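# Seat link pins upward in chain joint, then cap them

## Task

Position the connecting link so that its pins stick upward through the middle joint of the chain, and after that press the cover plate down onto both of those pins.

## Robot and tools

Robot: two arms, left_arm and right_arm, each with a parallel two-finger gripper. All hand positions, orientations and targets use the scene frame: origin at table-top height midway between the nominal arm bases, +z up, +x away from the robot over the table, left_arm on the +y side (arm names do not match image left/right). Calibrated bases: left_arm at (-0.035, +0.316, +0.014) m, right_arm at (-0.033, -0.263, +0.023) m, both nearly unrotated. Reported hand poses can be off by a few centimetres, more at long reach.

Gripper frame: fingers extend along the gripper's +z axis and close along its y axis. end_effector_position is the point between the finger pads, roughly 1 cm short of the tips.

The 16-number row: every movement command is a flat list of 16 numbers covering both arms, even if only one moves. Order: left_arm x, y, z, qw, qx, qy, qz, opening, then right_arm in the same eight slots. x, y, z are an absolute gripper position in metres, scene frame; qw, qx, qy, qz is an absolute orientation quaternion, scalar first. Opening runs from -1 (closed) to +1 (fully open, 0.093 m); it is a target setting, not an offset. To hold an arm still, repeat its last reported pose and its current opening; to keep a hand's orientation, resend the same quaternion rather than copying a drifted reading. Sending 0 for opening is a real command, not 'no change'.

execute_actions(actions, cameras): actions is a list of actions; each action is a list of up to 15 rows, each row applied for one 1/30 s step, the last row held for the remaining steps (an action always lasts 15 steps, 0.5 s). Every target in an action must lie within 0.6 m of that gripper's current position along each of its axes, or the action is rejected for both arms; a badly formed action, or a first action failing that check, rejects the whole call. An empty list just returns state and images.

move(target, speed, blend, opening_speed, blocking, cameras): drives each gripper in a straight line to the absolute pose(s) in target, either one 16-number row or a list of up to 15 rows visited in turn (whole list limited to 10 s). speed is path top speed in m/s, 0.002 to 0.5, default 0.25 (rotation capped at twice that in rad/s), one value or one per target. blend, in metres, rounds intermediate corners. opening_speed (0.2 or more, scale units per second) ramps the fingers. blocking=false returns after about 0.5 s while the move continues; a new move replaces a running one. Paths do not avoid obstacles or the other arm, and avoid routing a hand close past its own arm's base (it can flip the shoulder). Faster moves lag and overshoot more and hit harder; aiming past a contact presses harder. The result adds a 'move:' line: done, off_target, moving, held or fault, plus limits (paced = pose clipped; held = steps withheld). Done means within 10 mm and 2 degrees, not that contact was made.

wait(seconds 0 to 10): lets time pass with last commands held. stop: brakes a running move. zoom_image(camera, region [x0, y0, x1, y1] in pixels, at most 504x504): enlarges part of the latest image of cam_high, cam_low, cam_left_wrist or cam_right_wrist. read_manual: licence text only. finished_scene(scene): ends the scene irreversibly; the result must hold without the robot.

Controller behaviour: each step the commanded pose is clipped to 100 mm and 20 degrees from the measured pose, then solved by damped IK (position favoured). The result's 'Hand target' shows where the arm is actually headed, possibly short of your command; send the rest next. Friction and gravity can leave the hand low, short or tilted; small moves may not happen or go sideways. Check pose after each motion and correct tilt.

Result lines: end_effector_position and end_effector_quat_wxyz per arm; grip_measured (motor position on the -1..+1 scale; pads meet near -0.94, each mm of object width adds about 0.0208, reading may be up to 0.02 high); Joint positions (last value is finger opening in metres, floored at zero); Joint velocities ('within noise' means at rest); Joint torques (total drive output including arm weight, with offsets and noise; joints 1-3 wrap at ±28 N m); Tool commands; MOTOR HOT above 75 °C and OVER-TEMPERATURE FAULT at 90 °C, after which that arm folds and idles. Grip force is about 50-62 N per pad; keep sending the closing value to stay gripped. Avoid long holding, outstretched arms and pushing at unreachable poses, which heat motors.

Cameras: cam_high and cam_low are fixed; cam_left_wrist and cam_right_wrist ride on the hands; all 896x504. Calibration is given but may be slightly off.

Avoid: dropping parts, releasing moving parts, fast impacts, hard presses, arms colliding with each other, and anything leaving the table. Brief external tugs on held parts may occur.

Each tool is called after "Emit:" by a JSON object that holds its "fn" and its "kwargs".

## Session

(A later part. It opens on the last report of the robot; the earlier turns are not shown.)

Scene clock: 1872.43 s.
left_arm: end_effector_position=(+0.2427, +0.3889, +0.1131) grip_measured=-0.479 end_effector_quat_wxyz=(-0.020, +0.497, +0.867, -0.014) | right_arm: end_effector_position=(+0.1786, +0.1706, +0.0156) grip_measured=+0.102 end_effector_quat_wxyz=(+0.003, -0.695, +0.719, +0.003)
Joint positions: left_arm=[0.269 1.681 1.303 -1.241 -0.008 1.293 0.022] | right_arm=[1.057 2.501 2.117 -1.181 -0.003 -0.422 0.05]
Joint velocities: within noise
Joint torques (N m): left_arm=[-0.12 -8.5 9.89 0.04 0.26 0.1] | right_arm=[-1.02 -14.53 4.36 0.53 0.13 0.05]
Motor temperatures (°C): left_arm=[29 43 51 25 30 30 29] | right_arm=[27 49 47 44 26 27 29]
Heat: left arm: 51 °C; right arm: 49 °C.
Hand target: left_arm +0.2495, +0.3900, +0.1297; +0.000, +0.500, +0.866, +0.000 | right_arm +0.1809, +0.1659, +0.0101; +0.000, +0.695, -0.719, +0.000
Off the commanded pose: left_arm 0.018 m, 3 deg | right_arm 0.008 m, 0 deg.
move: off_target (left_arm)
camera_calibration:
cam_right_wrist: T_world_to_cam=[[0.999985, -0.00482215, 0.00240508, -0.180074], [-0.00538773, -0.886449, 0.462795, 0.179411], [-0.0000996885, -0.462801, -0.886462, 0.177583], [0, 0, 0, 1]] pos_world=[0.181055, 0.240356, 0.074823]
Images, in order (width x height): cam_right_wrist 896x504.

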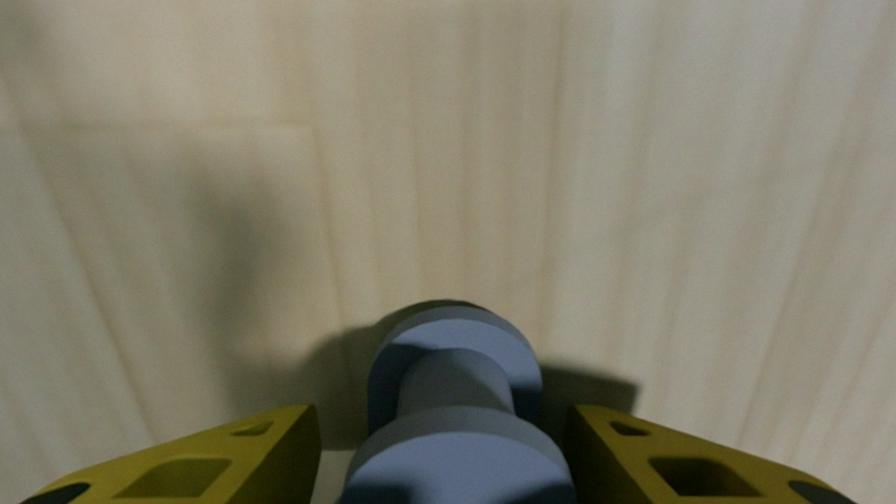

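Emit:
{"fn": "move", "kwargs": {"target": [[0.25,0.39,0.13,0,0.5,0.866,0,-0.6,0.181,0.166,0.014,0,-0.695,0.719,0,-0.5]], "speed": 0.08, "opening_speed": 0.5, "cameras": ["cam_right_wrist"]}}

Emit:
{"fn": "move", "kwargs": {"target": [[0.25,0.39,0.13,0,0.5,0.866,0,-0.6,0.16,0.172,0.014,0,-0.777,0.629,0,-0.5],[0.25,0.39,0.13,0,0.5,0.866,0,-0.6,0.135,0.176,0.014,0,-0.866,0.5,0,-0.5]], "speed": 0.08}}

Scene clock: 1880.93 s.
left_arm: end_effector_position=(+0.2427, +0.3889, +0.1131) grip_measured=-0.479 end_effector_quat_wxyz=(-0.020, +0.497, +0.867, -0.014) | right_arm: end_effector_position=(+0.1781, +0.1706, +0.0155) grip_measured=-0.469 end_effector_quat_wxyz=(+0.002, -0.696, +0.718, +0.004)
Joint positions: left_arm=[0.269 1.681 1.303 -1.241 -0.008 1.293 0.022] | right_arm=[1.057 2.501 2.117 -1.181 -0.006 -0.423 0.023]
Joint velocities: within noise
Joint torques (N m): left_arm=[-0.09 -8.53 9.88 0.07 0.23 0.11] | right_arm=[-0.95 -14.79 5.42 0.46 0.1 0.09]
Motor temperatures (°C): left_arm=[29 43 52 25 30 30 29] | right_arm=[27 49 46 44 26 27 29]
Heat: left arm: 52 °C; right arm: 49 °C.
Hand target: left_arm +0.2495, +0.3900, +0.1297; +0.000, +0.500, +0.866, +0.000 | right_arm +0.1809, +0.1660, +0.0139; +0.000, +0.695, -0.719, +0.000
Off the commanded pose: left_arm 0.018 m, 3 deg | right_arm 0.006 m, 0 deg.
move: off_target (left_arm)
camera_calibration:
cam_right_wrist: T_world_to_cam=[[0.999993, -0.00366202, -0.000322259, -0.179739], [-0.00309806, -0.886681, 0.462372, 0.179108], [-0.00197896, -0.462368, -0.886686, 0.177773], [0, 0, 0, 1]] pos_world=[0.180645, 0.24035, 0.074756]
Images, in order (width x height): cam_right_wrist 896x504.

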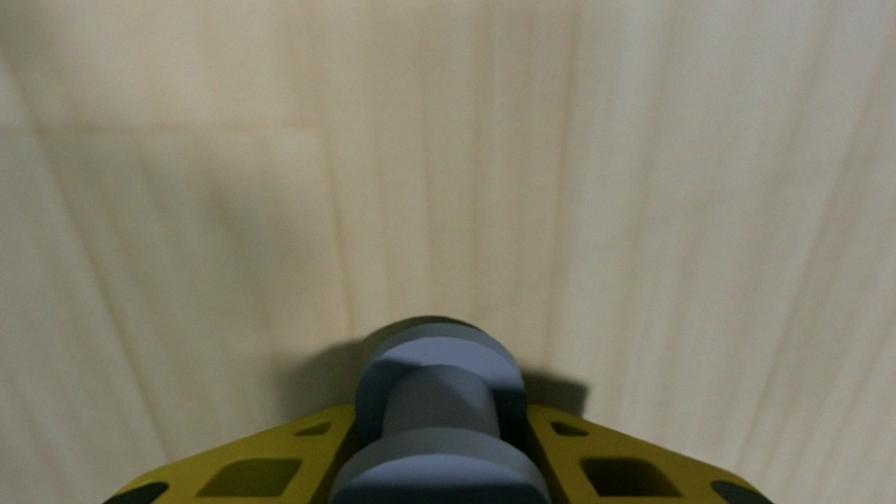

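Scene clock: 1885.03 s.
left_arm: end_effector_position=(+0.2427, +0.3889, +0.1131) grip_measured=-0.479 end_effector_quat_wxyz=(-0.020, +0.497, +0.867, -0.014) | right_arm: end_effector_position=(+0.1614, +0.1782, +0.0164) grip_measured=-0.469 end_effector_quat_wxyz=(-0.022, +0.855, -0.518, +0.017)
Joint positions: left_arm=[0.269 1.681 1.303 -1.241 -0.008 1.293 0.022] | right_arm=[1.111 2.459 2.042 -1.116 0.039 -0.883 0.023]
Joint velocities: within noise
Joint torques (N m): left_arm=[-0.13 -8.5 9.87 0.05 0.23 0.11] | right_arm=[3.29 -14.97 4.46 0.16 -0.35 0.04]
Motor temperatures (°C): left_arm=[29 43 52 25 30 29 30] | right_arm=[27 51 45 44 26 27 30]
Heat: left arm: 52 °C; right arm: 51 °C.
Hand target: left_arm +0.2495, +0.3900, +0.1297; +0.000, +0.500, +0.866, +0.000 | right_arm +0.1358, +0.1757, +0.0141; +0.000, +0.866, -0.500, +0.000
Off the commanded pose: left_arm 0.018 m, 3 deg | right_arm 0.027 m, 4 deg.
move: off_target (left_arm, right_arm)
camera_calibration:
cam_left_wrist: T_world_to_cam=[[-0.872531, -0.48621, 0.0478458, 0.396431], [-0.415489, 0.789987, 0.450877, -0.216843], [-0.257018, 0.373525, -0.891303, 0.0934566], [0, 0, 0, 1]] pos_world=[0.279823, 0.329144, 0.1621]
cam_right_wrist: T_world_to_cam=[[0.871891, 0.48643, 0.0565005, -0.230526], [0.405021, -0.78116, 0.475129, 0.100459], [0.275253, -0.391376, -0.8781, 0.124466], [0, 0, 0, 1]] pos_world=[0.126046, 0.239323, 0.0745872]

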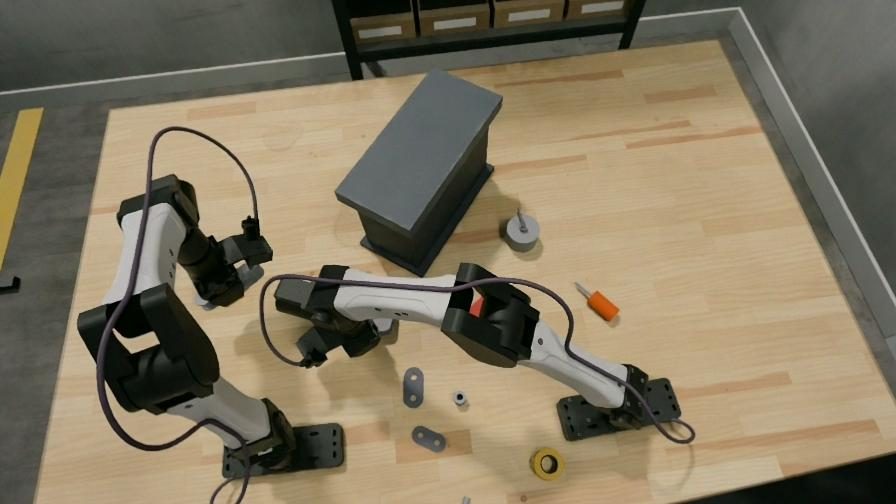

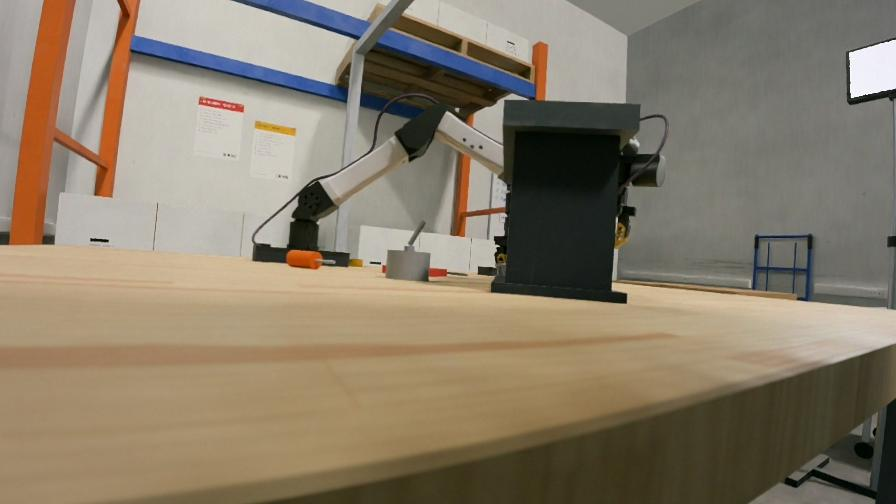

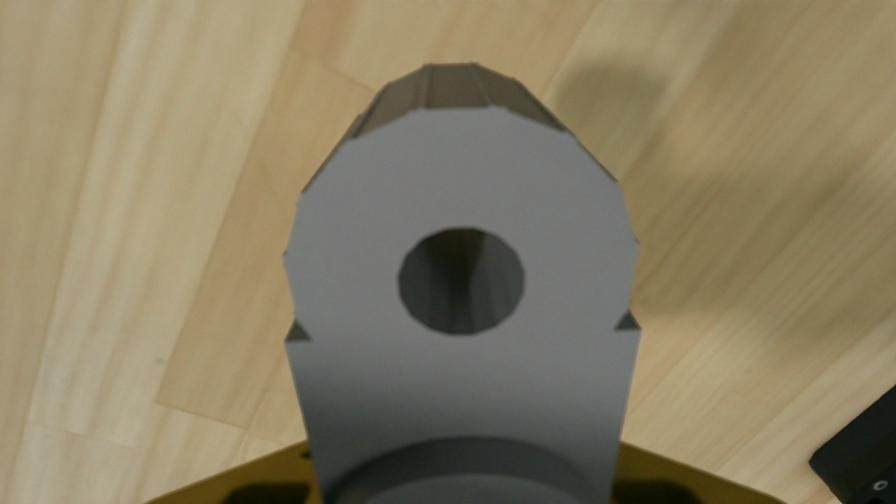

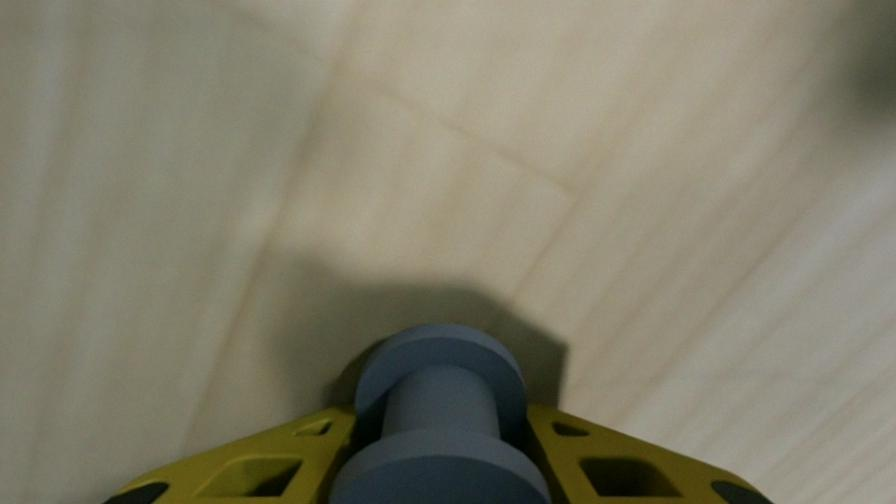

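Emit:
{"fn": "move", "kwargs": {"target": [[0.25,0.39,0.13,0,0.5,0.866,0,-0.6,0.115,0.168,0.018,0,-0.866,0.5,0,-0.5]], "speed": 0.08, "cameras": ["cam_high","cam_right_wrist"]}}

Scene clock: 1890.30 s.
left_arm: end_effector_position=(+0.2427, +0.3889, +0.1131) grip_measured=-0.479 end_effector_quat_wxyz=(-0.020, +0.497, +0.867, -0.014) | right_arm: end_effector_position=(+0.1428, +0.1757, +0.0166) grip_measured=-0.469 end_effector_quat_wxyz=(-0.029, +0.859, -0.510, +0.021)
Joint positions: left_arm=[0.269 1.681 1.303 -1.241 -0.008 1.293 0.022] | right_arm=[1.149 2.4 1.935 -1.055 0.051 -0.864 0.023]
Joint velocities: within noise
Joint torques (N m): left_arm=[-0.14 -8.5 9.87 0.06 0.24 0.08] | right_arm=[2.82 -15.31 4.55 -0.11 -0.45 0.25]
Motor temperatures (°C): left_arm=[29 43 52 25 30 29 30] | right_arm=[27 55 45 43 26 27 30]
Heat: left arm: 52 °C; right arm: 55 °C.
Hand target: left_arm +0.2495, +0.3900, +0.1297; +0.000, +0.500, +0.866, +0.000 | right_arm +0.1161, +0.1681, +0.0179; +0.000, +0.866, -0.500, +0.001
Off the commanded pose: left_arm 0.018 m, 3 deg | right_arm 0.029 m, 4 deg.
move: off_target (left_arm, right_arm)
camera_calibration:
cam_right_wrist: T_world_to_cam=[[0.861338, 0.502634, 0.0738684, -0.214802], [0.41299, -0.777435, 0.474378, 0.104205], [0.295866, -0.378092, -0.877217, 0.123463], [0, 0, 0, 1]] pos_world=[0.105453, 0.23566, 0.0747382]
Images, in order (width x height): cam_high 896x504, cam_right_wrist 896x504.

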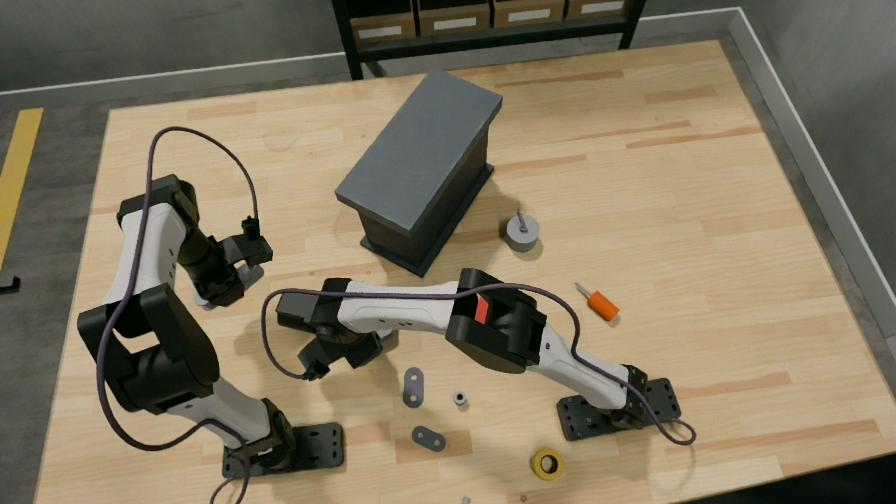

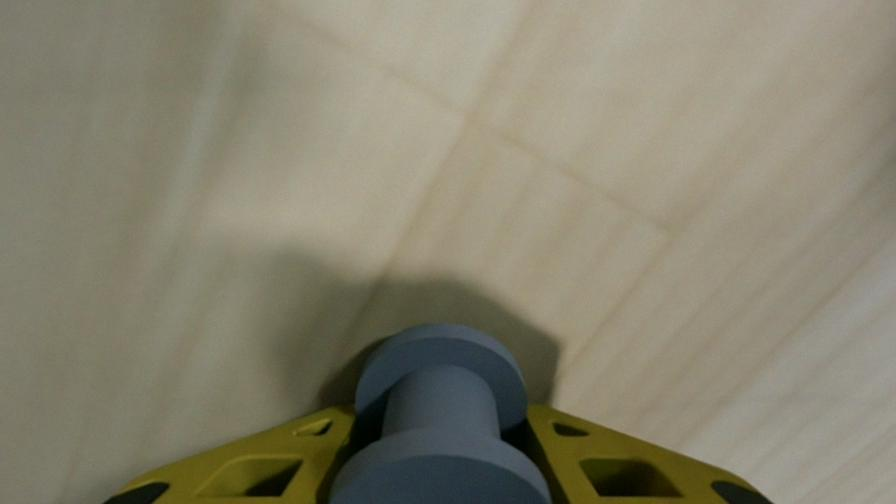

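Emit:
{"fn": "move", "kwargs": {"target": [[0.25,0.39,0.13,0,0.5,0.866,0,-0.6,0.143,0.174,0.018,0,-0.866,0.5,0,-0.5]], "speed": 0.08, "cameras": []}}

Emit:
{"fn": "move", "kwargs": {"target": [[0.25,0.39,0.13,0,0.5,0.866,0,-0.6,0.143,0.174,0.018,0,-0.866,0.5,0,0.0]], "speed": 0.08, "opening_speed": 0.6, "cameras": []}}

Emit:
{"fn": "move", "kwargs": {"target": [[0.25,0.39,0.13,0,0.5,0.866,0,-0.6,0.143,0.174,0.11,0,-0.866,0.5,0,0.0],[0.25,0.39,0.13,0,0.5,0.866,0,-0.6,0.150,0.14,0.17,0,-0.545,0.839,0,0.0]], "speed": 0.15, "blend": 0.02}}

Scene clock: 1901.10 s.
left_arm: end_effector_position=(+0.2427, +0.3889, +0.1131) grip_measured=-0.479 end_effector_quat_wxyz=(-0.020, +0.497, +0.867, -0.014) | right_arm: end_effector_position=(+0.1392, +0.1743, +0.0167) grip_measured=-0.469 end_effector_quat_wxyz=(-0.004, +0.866, -0.500, -0.001)
Joint positions: left_arm=[0.269 1.681 1.303 -1.241 -0.008 1.293 0.022] | right_arm=[1.137 2.434 1.999 -1.127 -0.001 -0.898 0.023]
Joint velocities: within noise
Joint torques (N m): left_arm=[-0.13 -8.43 9.88 0.04 0.23 0.1] | right_arm=[-0.73 -12.64 9.94 0.05 0.06 0.01]
Motor temperatures (°C): left_arm=[29 43 53 25 30 29 30] | right_arm=[27 55 44 42 26 27 31]
Heat: left arm: 53 °C; right arm: 55 °C.
Hand target: left_arm +0.2495, +0.3900, +0.1297; +0.000, +0.500, +0.866, +0.000 | right_arm +0.1429, +0.1739, +0.0180; +0.000, +0.866, -0.500, +0.000
Off the commanded pose: left_arm 0.018 m, 3 deg | right_arm 0.004 m, 1 deg.
move: off_target (left_arm)
No camera images: "cameras" was empty.

Scene clock: 1902.13 s.
left_arm: end_effector_position=(+0.2427, +0.3889, +0.1131) grip_measured=-0.479 end_effector_quat_wxyz=(-0.020, +0.497, +0.867, -0.014) | right_arm: end_effector_position=(+0.1385, +0.1722, +0.0181) grip_measured=-0.002 end_effector_quat_wxyz=(+0.001, +0.866, -0.500, +0.000)
Joint positions: left_arm=[0.269 1.681 1.303 -1.241 -0.008 1.293 0.022] | right_arm=[1.136 2.434 2.005 -1.143 -0.001 -0.9 0.045]
Joint velocities: within noise
Joint torques (N m): left_arm=[-0.03 -8.46 9.89 0.05 0.23 0.09] | right_arm=[-0.9 -12.59 9.37 0.2 0.08 0.05]
Motor temperatures (°C): left_arm=[29 43 53 25 30 29 30] | right_arm=[27 54 44 42 26 27 31]
Heat: left arm: 53 °C; right arm: 54 °C.
Hand target: left_arm +0.2495, +0.3900, +0.1297; +0.000, +0.500, +0.866, +0.000 | right_arm +0.1430, +0.1738, +0.0179; +0.000, +0.866, -0.500, +0.000
Off the commanded pose: left_arm 0.018 m, 3 deg | right_arm 0.005 m, 0 deg.
move: off_target (left_arm)
No camera images: "cameras" was empty.

Scene clock: 1906.60 s.
left_arm: end_effector_position=(+0.2427, +0.3889, +0.1131) grip_measured=-0.479 end_effector_quat_wxyz=(-0.020, +0.497, +0.867, -0.014) | right_arm: end_effector_position=(+0.1490, +0.1461, +0.1574) grip_measured=-0.002 end_effector_quat_wxyz=(+0.013, -0.551, +0.835, +0.009)
Joint positions: left_arm=[0.269 1.681 1.303 -1.241 -0.008 1.293 0.022] | right_arm=[1.093 2.31 2.344 -1.574 -0.001 -0.015 0.045]
Joint velocities: within noise
Joint torques (N m): left_arm=[-0.12 -8.55 9.87 0.06 0.23 0.1] | right_arm=[-0.85 -16.05 5.81 0.36 0.09 0.23]
Motor temperatures (°C): left_arm=[29 43 53 25 30 29 30] | right_arm=[27 56 44 42 26 27 30]
Heat: left arm: 53 °C; right arm: 56 °C.
Hand target: left_arm +0.2495, +0.3900, +0.1297; +0.000, +0.500, +0.866, +0.000 | right_arm +0.1499, +0.1400, +0.1693; +0.019, -0.545, +0.838, +0.012
Off the commanded pose: left_arm 0.018 m, 3 deg | right_arm 0.014 m, 2 deg.
joint sent to its limit (right arm) — joint 4 (wrist pitch), lower limit. The joint targets are off in orientation, not in position.
move: off_target (left_arm, right_arm)
camera_calibration:
cam_left_wrist: T_world_to_cam=[[-0.872531, -0.48621, 0.0478458, 0.396431], [-0.415489, 0.789987, 0.450877, -0.216843], [-0.257018, 0.373525, -0.891303, 0.0934566], [0, 0, 0, 1]] pos_world=[0.279823, 0.329144, 0.1621]
cam_right_wrist: T_world_to_cam=[[0.930255, -0.366902, 0.00290301, -0.0876681], [-0.33032, -0.834007, 0.441952, 0.135937], [-0.159732, -0.412087, -0.897034, 0.309918], [0, 0, 0, 1]] pos_world=[0.17596, 0.20892, 0.218184]

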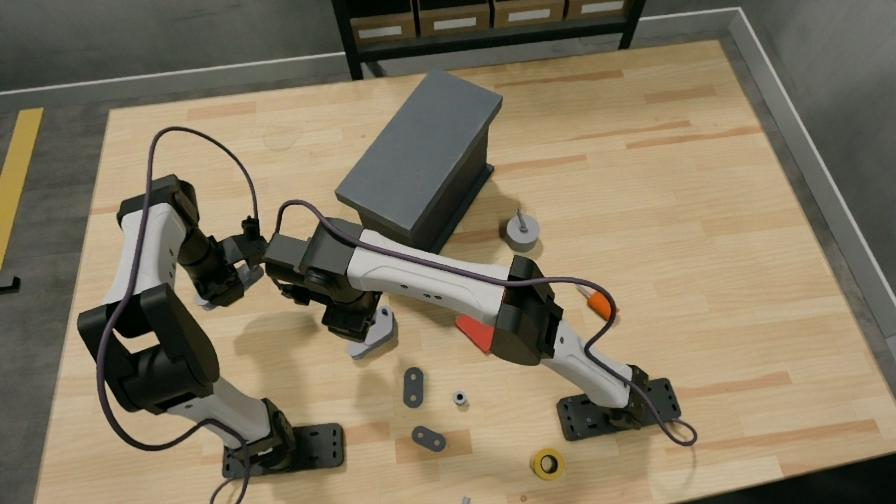

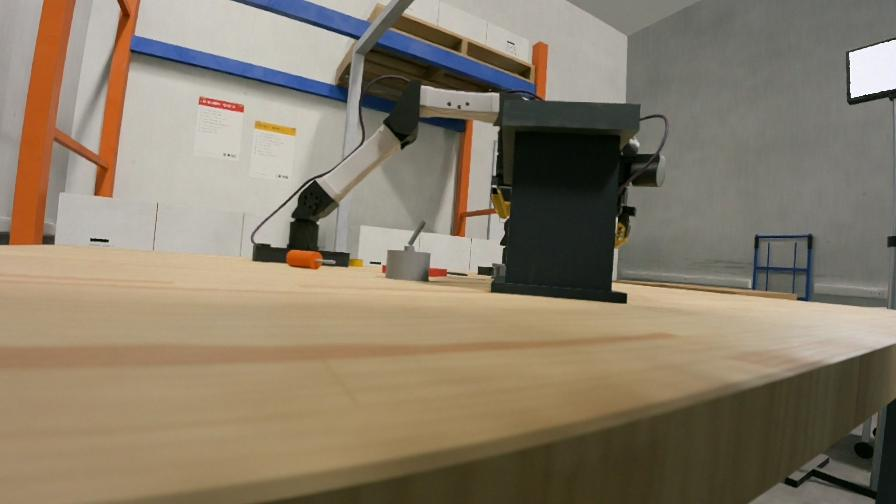

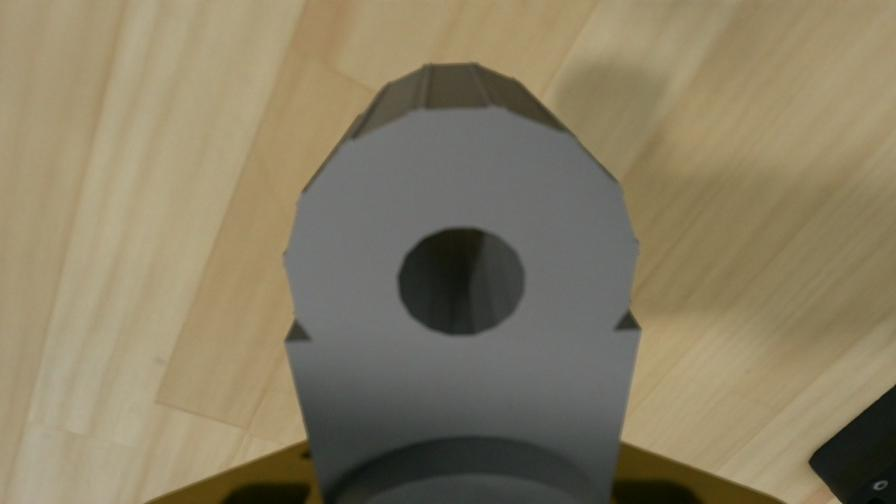

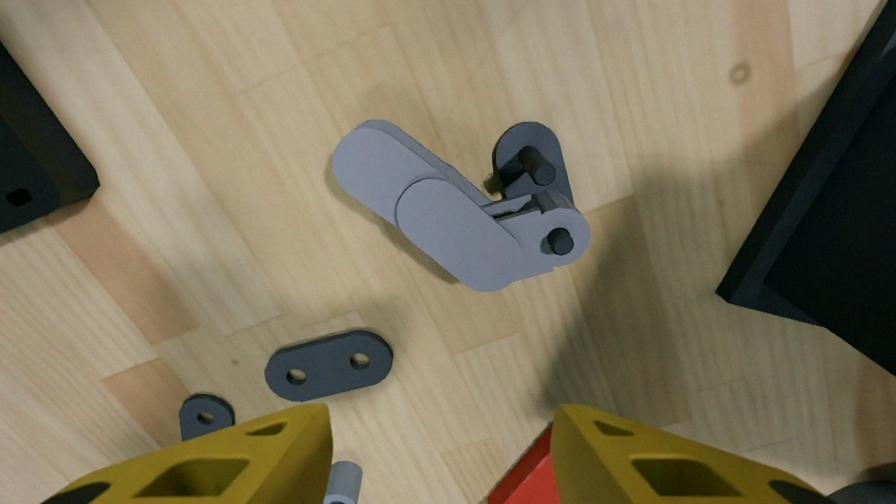

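Emit:
{"fn": "move", "kwargs": {"target": [[0.25,0.39,0.13,0,0.5,0.866,0,-0.6,0.14,0.06,0.20,0.25,-0.25,0.933,0.067,0.0],[0.25,0.39,0.13,0,0.5,0.866,0,-0.6,0.11,-0.03,0.14,0.497,-0.41,0.709,0.287,0.0]], "speed": 0.25, "blend": 0.02, "cameras": []}}

Emit:
{"fn": "move", "kwargs": {"target": [[0.23,0.29,0.14,0,0.609,0.793,0,-0.6,0.11,-0.03,0.14,0.497,-0.41,0.709,0.287,0.0],[0.195,0.206,0.14,0,0.7071,0.7071,0,-0.6,0.11,-0.03,0.14,0.497,-0.41,0.709,0.287,0.0]], "speed": 0.12, "blend": 0.02}}

Scene clock: 1938.40 s.
left_arm: end_effector_position=(+0.2427, +0.3889, +0.1131) grip_measured=-0.479 end_effector_quat_wxyz=(-0.020, +0.497, +0.867, -0.014) | right_arm: end_effector_position=(+0.1107, -0.0284, +0.1461) grip_measured=-0.002 end_effector_quat_wxyz=(+0.501, -0.406, +0.708, +0.289)
Joint positions: left_arm=[0.269 1.681 1.303 -1.241 -0.008 1.293 0.022] | right_arm=[0.931 0.594 0.123 0.133 -0.051 -0.016 0.045]
Joint velocities: within noise
Joint torques (N m): left_arm=[-0.1 -8.44 9.88 0.04 0.23 0.11] | right_arm=[-0.8 -0.32 7.5 2.64 -0.04 0.04]
Motor temperatures (°C): left_arm=[28 43 54 25 29 29 30] | right_arm=[27 58 44 41 26 27 30]
Heat: left arm: 54 °C; right arm: 58 °C.
Hand target: left_arm +0.2495, +0.3900, +0.1297; +0.000, +0.500, +0.866, +0.000 | right_arm +0.1099, -0.0300, +0.1401; +0.497, -0.410, +0.709, +0.287
Off the commanded pose: left_arm 0.018 m, 3 deg | right_arm 0.006 m, 1 deg.
move: off_target (left_arm)
No camera images: "cameras" was empty.

Scene clock: 1941.13 s.
left_arm: end_effector_position=(+0.1980, +0.2066, +0.1310) grip_measured=-0.479 end_effector_quat_wxyz=(-0.011, +0.709, +0.705, -0.001) | right_arm: end_effector_position=(+0.1105, -0.0283, +0.1464) grip_measured=-0.002 end_effector_quat_wxyz=(+0.502, -0.406, +0.707, +0.289)
Joint positions: left_arm=[-0.425 1.538 1.226 -1.281 -0.005 1.134 0.022] | right_arm=[0.931 0.594 0.123 0.135 -0.052 -0.017 0.045]
Joint velocities: within noise
Joint torques (N m): left_arm=[-0.69 -7.94 6.9 0.13 0.22 -0.11] | right_arm=[-0.99 -0.28 7.62 2.57 -0.01 0.07]
Motor temperatures (°C): left_arm=[28 43 54 25 29 29 30] | right_arm=[27 56 44 42 26 27 30]
Heat: left arm: 54 °C; right arm: 56 °C.
Hand target: left_arm +0.1950, +0.2060, +0.1397; +0.000, +0.707, +0.707, +0.000 | right_arm +0.1099, -0.0299, +0.1401; +0.497, -0.410, +0.709, +0.287
Off the commanded pose: left_arm 0.010 m, 1 deg | right_arm 0.007 m, 1 deg.
move: done
camera_calibration:
cam_left_wrist: T_world_to_cam=[[-0.999399, 0.0274048, 0.021231, 0.190453], [0.0339954, 0.894686, 0.4454, -0.20935], [-0.00678898, 0.445854, -0.89508, 0.102008], [0, 0, 0, 1]] pos_world=[0.198148, 0.136602, 0.180507]
cam_right_wrist: T_world_to_cam=[[0.8679, -0.49605, 0.0261563, -0.116026], [-0.348814, -0.646089, -0.678894, 0.154096], [0.353665, 0.580088, -0.73377, 0.169471], [0, 0, 0, 1]] pos_world=[0.0945135, -0.0563028, 0.232002]

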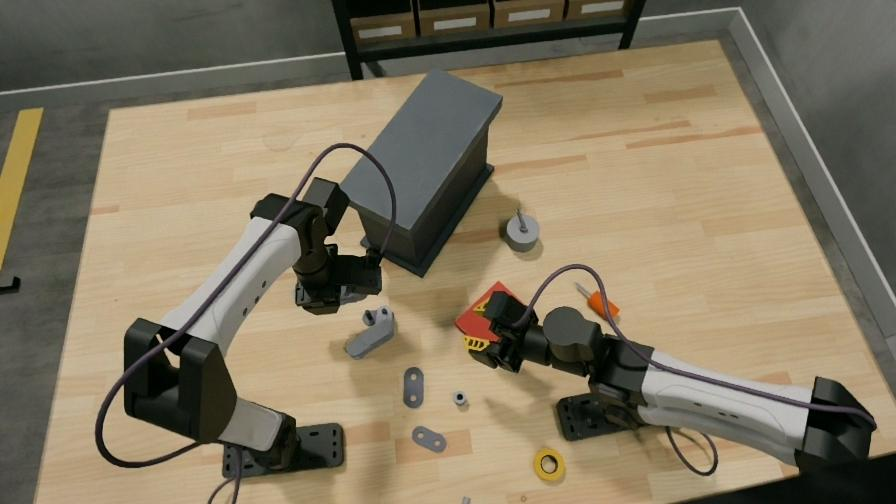

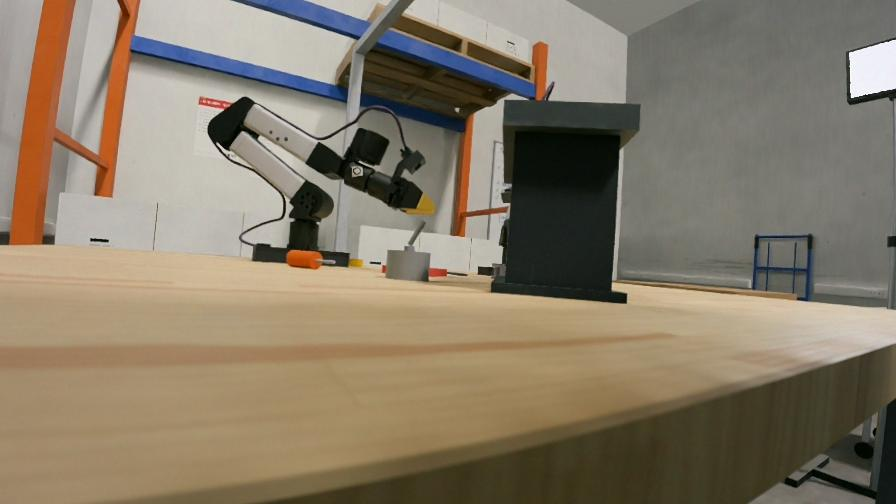

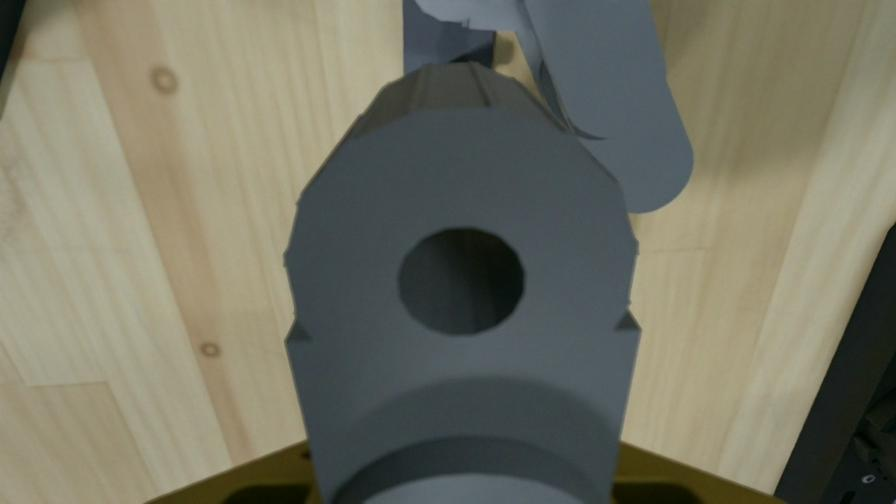

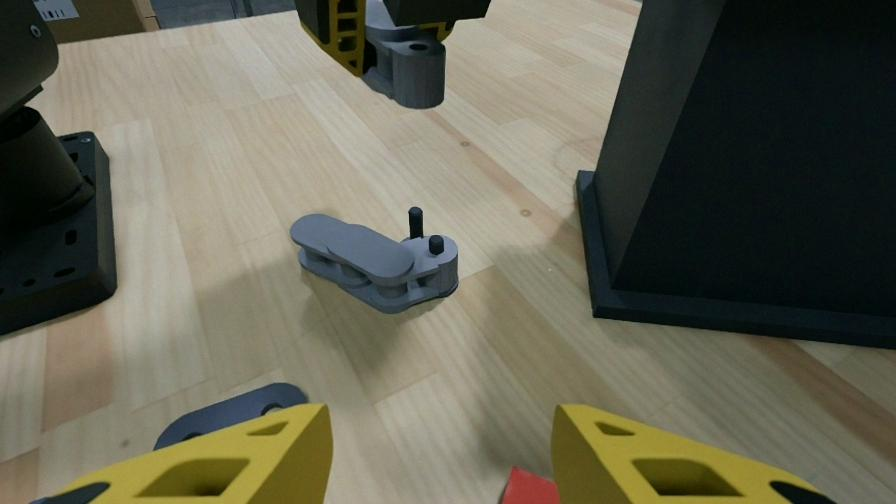

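Emit:
{"fn": "move", "kwargs": {"target": [[0.190,0.234,0.090,0,0.7071,0.7071,0,-0.6,0.11,-0.03,0.14,0.497,-0.41,0.709,0.287,0.0]], "speed": 0.1}}

Scene clock: 1956.67 s.
left_arm: end_effector_position=(+0.1864, +0.2348, +0.0826) grip_measured=-0.479 end_effector_quat_wxyz=(-0.019, +0.706, +0.708, -0.006) | right_arm: end_effector_position=(+0.1106, -0.0282, +0.1465) grip_measured=-0.002 end_effector_quat_wxyz=(+0.502, -0.406, +0.707, +0.289)
Joint positions: left_arm=[-0.338 1.501 0.996 -1.104 -0.005 1.212 0.022] | right_arm=[0.931 0.594 0.123 0.135 -0.052 -0.017 0.045]
Joint velocities: within noise
Joint torques (N m): left_arm=[0.17 -7.25 6.56 0.29 0.2 0.08] | right_arm=[-0.8 -0.4 7.46 2.57 -0.03 0.03]
Motor temperatures (°C): left_arm=[28 42 54 25 29 29 30] | right_arm=[27 49 44 46 26 27 30]
Heat: left arm: 54 °C; right arm: 49 °C.
Hand target: left_arm +0.1899, +0.2340, +0.0900; +0.000, +0.707, +0.707, +0.000 | right_arm +0.1099, -0.0299, +0.1401; +0.497, -0.410, +0.709, +0.287
Off the commanded pose: left_arm 0.008 m, 2 deg | right_arm 0.007 m, 1 deg.
move: done
camera_calibration:
cam_left_wrist: T_world_to_cam=[[-0.999131, 0.0177126, 0.0377164, 0.179912], [0.0327717, 0.893061, 0.44874, -0.212371], [-0.0257347, 0.449586, -0.892866, 0.0484733], [0, 0, 0, 1]] pos_world=[0.187963, 0.164681, 0.131794]
cam_right_wrist: T_world_to_cam=[[0.867894, -0.496059, 0.0261798, -0.116033], [-0.348672, -0.645873, -0.679173, 0.154209], [0.353819, 0.580322, -0.733511, 0.169466], [0, 0, 0, 1]] pos_world=[0.0945123, -0.0563046, 0.232077]

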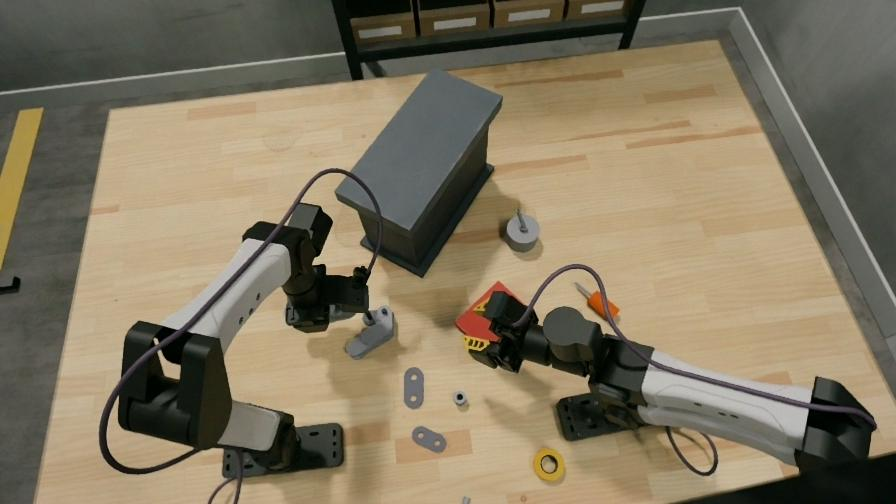

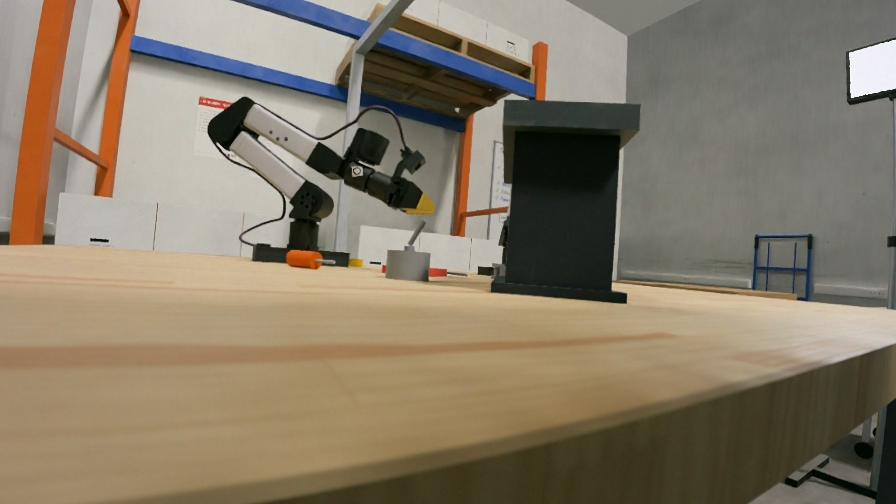

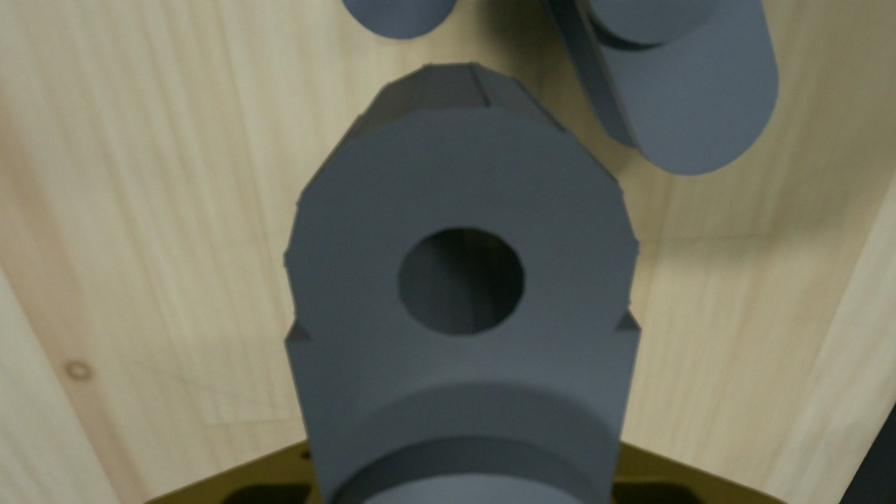

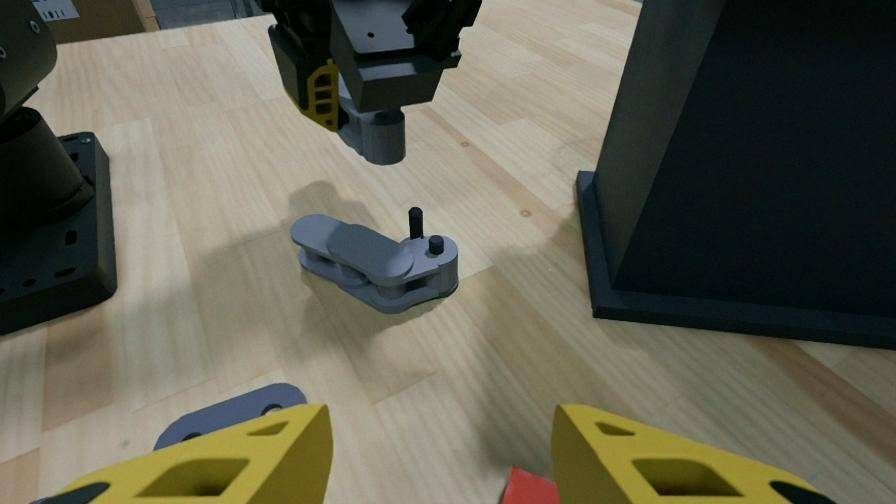

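Emit:
{"fn": "move", "kwargs": {"target": [[0.199,0.1995,0.090,0.019,0.7071,0.7071,0.006,-0.6,0.11,-0.03,0.14,0.497,-0.41,0.709,0.287,0.0]], "speed": 0.08, "cameras": ["cam_left_wrist","cam_right_wrist"]}}

Scene clock: 1991.33 s.
left_arm: end_effector_position=(+0.1881, +0.2073, +0.0807) grip_measured=-0.479 end_effector_quat_wxyz=(-0.003, +0.709, +0.706, +0.001) | right_arm: end_effector_position=(+0.1106, -0.0282, +0.1465) grip_measured=-0.002 end_effector_quat_wxyz=(+0.502, -0.406, +0.707, +0.289)
Joint positions: left_arm=[-0.439 1.52 1.007 -1.063 -0.005 1.119 0.022] | right_arm=[0.931 0.594 0.123 0.135 -0.052 -0.017 0.045]
Joint velocities: within noise
Joint torques (N m): left_arm=[-0.79 -5.22 9.5 0.36 0.21 -0.05] | right_arm=[-0.98 -0.49 7.6 2.6 -0.02 0.03]
Motor temperatures (°C): left_arm=[28 41 53 25 29 29 30] | right_arm=[27 41 45 49 26 27 29]
Heat: left arm: 53 °C; right arm: 49 °C.
Hand target: left_arm +0.1986, +0.1997, +0.0901; +0.019, +0.707, +0.707, +0.006 | right_arm +0.1099, -0.0299, +0.1401; +0.497, -0.410, +0.709, +0.287
Off the commanded pose: left_arm 0.016 m, 3 deg | right_arm 0.007 m, 1 deg.
move: off_target (left_arm)
camera_calibration:
cam_left_wrist: T_world_to_cam=[[-0.999646, 0.025978, 0.00573702, 0.183209], [0.0258611, 0.898264, 0.438696, -0.186002], [0.00624309, 0.438689, -0.898617, 0.055959], [0, 0, 0, 1]] pos_world=[0.187605, 0.137771, 0.130833]
cam_right_wrist: T_world_to_cam=[[0.867894, -0.496059, 0.0261798, -0.116033], [-0.348672, -0.645873, -0.679173, 0.154209], [0.353819, 0.580322, -0.733511, 0.169466], [0, 0, 0, 1]] pos_world=[0.0945123, -0.0563046, 0.232077]
Images, in order (width x height): cam_left_wrist 896x504, cam_right_wrist 896x504.

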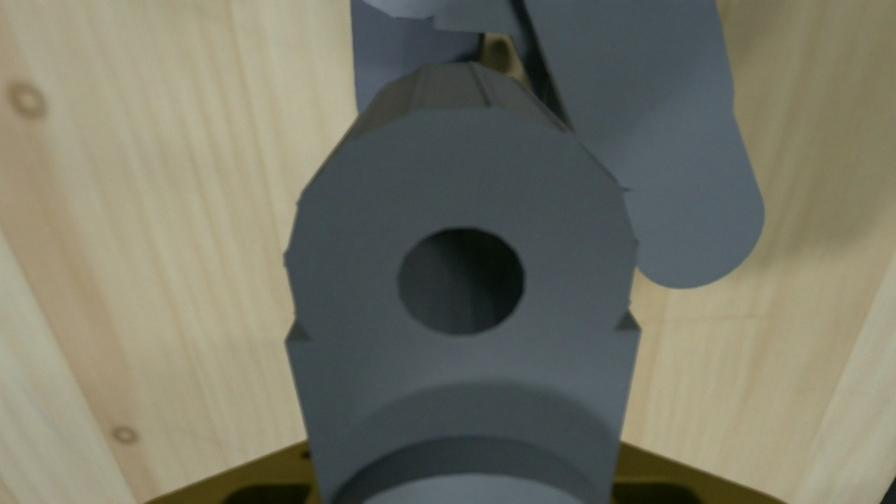

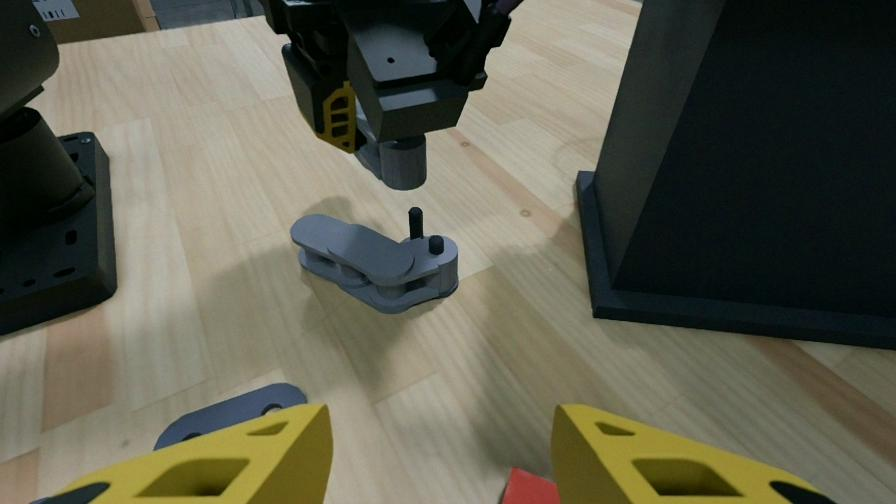

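Emit:
{"fn": "move", "kwargs": {"target": [[0.205,0.1945,0.090,0.012,0.7071,0.7071,0.006,-0.6,0.11,-0.03,0.14,0.497,-0.41,0.709,0.287,0.0]], "speed": 0.08, "cameras": ["cam_left_wrist","cam_right_wrist"]}}

Scene clock: 2001.73 s.
left_arm: end_effector_position=(+0.1966, +0.2008, +0.0805) grip_measured=-0.479 end_effector_quat_wxyz=(-0.004, +0.708, +0.706, +0.001) | right_arm: end_effector_position=(+0.1106, -0.0282, +0.1465) grip_measured=-0.002 end_effector_quat_wxyz=(+0.502, -0.406, +0.707, +0.289)
Joint positions: left_arm=[-0.447 1.562 1.046 -1.062 -0.005 1.109 0.022] | right_arm=[0.931 0.594 0.123 0.135 -0.052 -0.017 0.045]
Joint velocities: within noise
Joint torques (N m): left_arm=[-0.98 -5.6 9.51 0.24 0.16 -0.08] | right_arm=[-0.87 -0.34 7.45 2.55 -0.08 0.04]
Motor temperatures (°C): left_arm=[28 40 54 25 29 29 30] | right_arm=[27 40 45 49 26 27 29]
Heat: left arm: 54 °C; right arm: 49 °C.
Hand target: left_arm +0.2047, +0.1946, +0.0900; +0.012, +0.707, +0.707, +0.006 | right_arm +0.1099, -0.0299, +0.1401; +0.497, -0.410, +0.709, +0.287
Off the commanded pose: left_arm 0.014 m, 2 deg | right_arm 0.007 m, 1 deg.
move: off_target (left_arm)
camera_calibration:
cam_left_wrist: T_world_to_cam=[[-0.999674, 0.0244471, 0.00740132, 0.191983], [0.0252121, 0.897916, 0.439444, -0.180101], [0.00409738, 0.439487, -0.898239, 0.0588159], [0, 0, 0, 1]] pos_world=[0.19622, 0.131174, 0.130554]
cam_right_wrist: T_world_to_cam=[[0.867894, -0.496059, 0.0261798, -0.116033], [-0.348672, -0.645873, -0.679173, 0.154209], [0.353819, 0.580322, -0.733511, 0.169466], [0, 0, 0, 1]] pos_world=[0.0945123, -0.0563046, 0.232077]
Images, in order (width x height): cam_left_wrist 896x504, cam_right_wrist 896x504.

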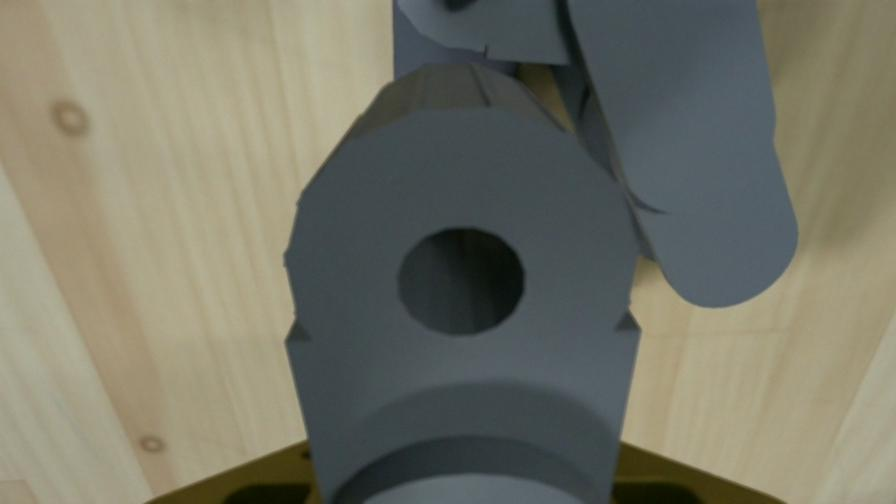

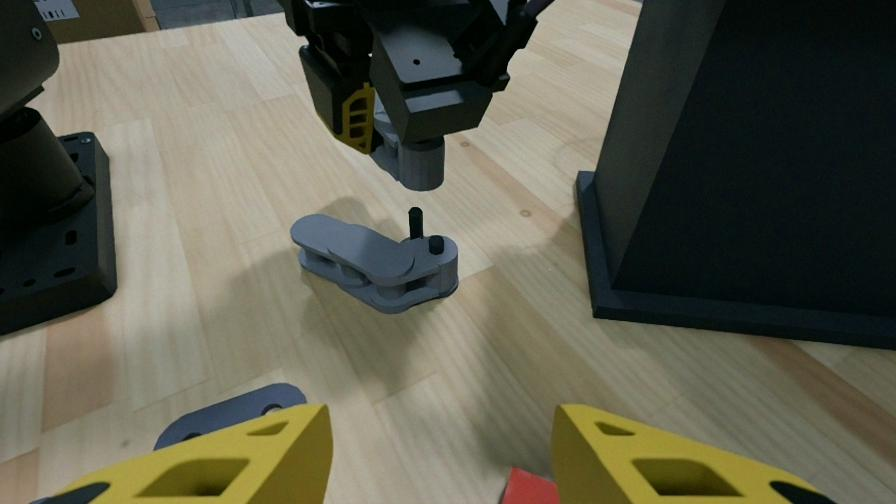

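Emit:
{"fn": "zoom_image", "kwargs": {"camera": "cam_right_wrist", "region": [340, 100, 500, 320]}}

Emit:
{"fn": "zoom_image", "kwargs": {"camera": "cam_left_wrist", "region": [350, 0, 650, 170]}}

Scaled by 2.291 from the camera's 896x504 image, which has a finer 1280x720 frame.

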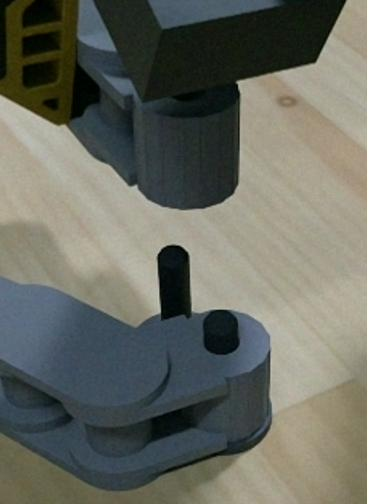

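Scaled by 1.680 from the camera's 896x504 image, which has a finer 1280x720 frame.

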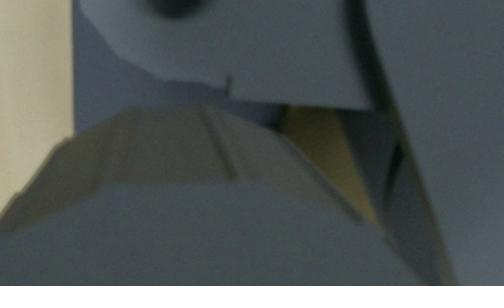

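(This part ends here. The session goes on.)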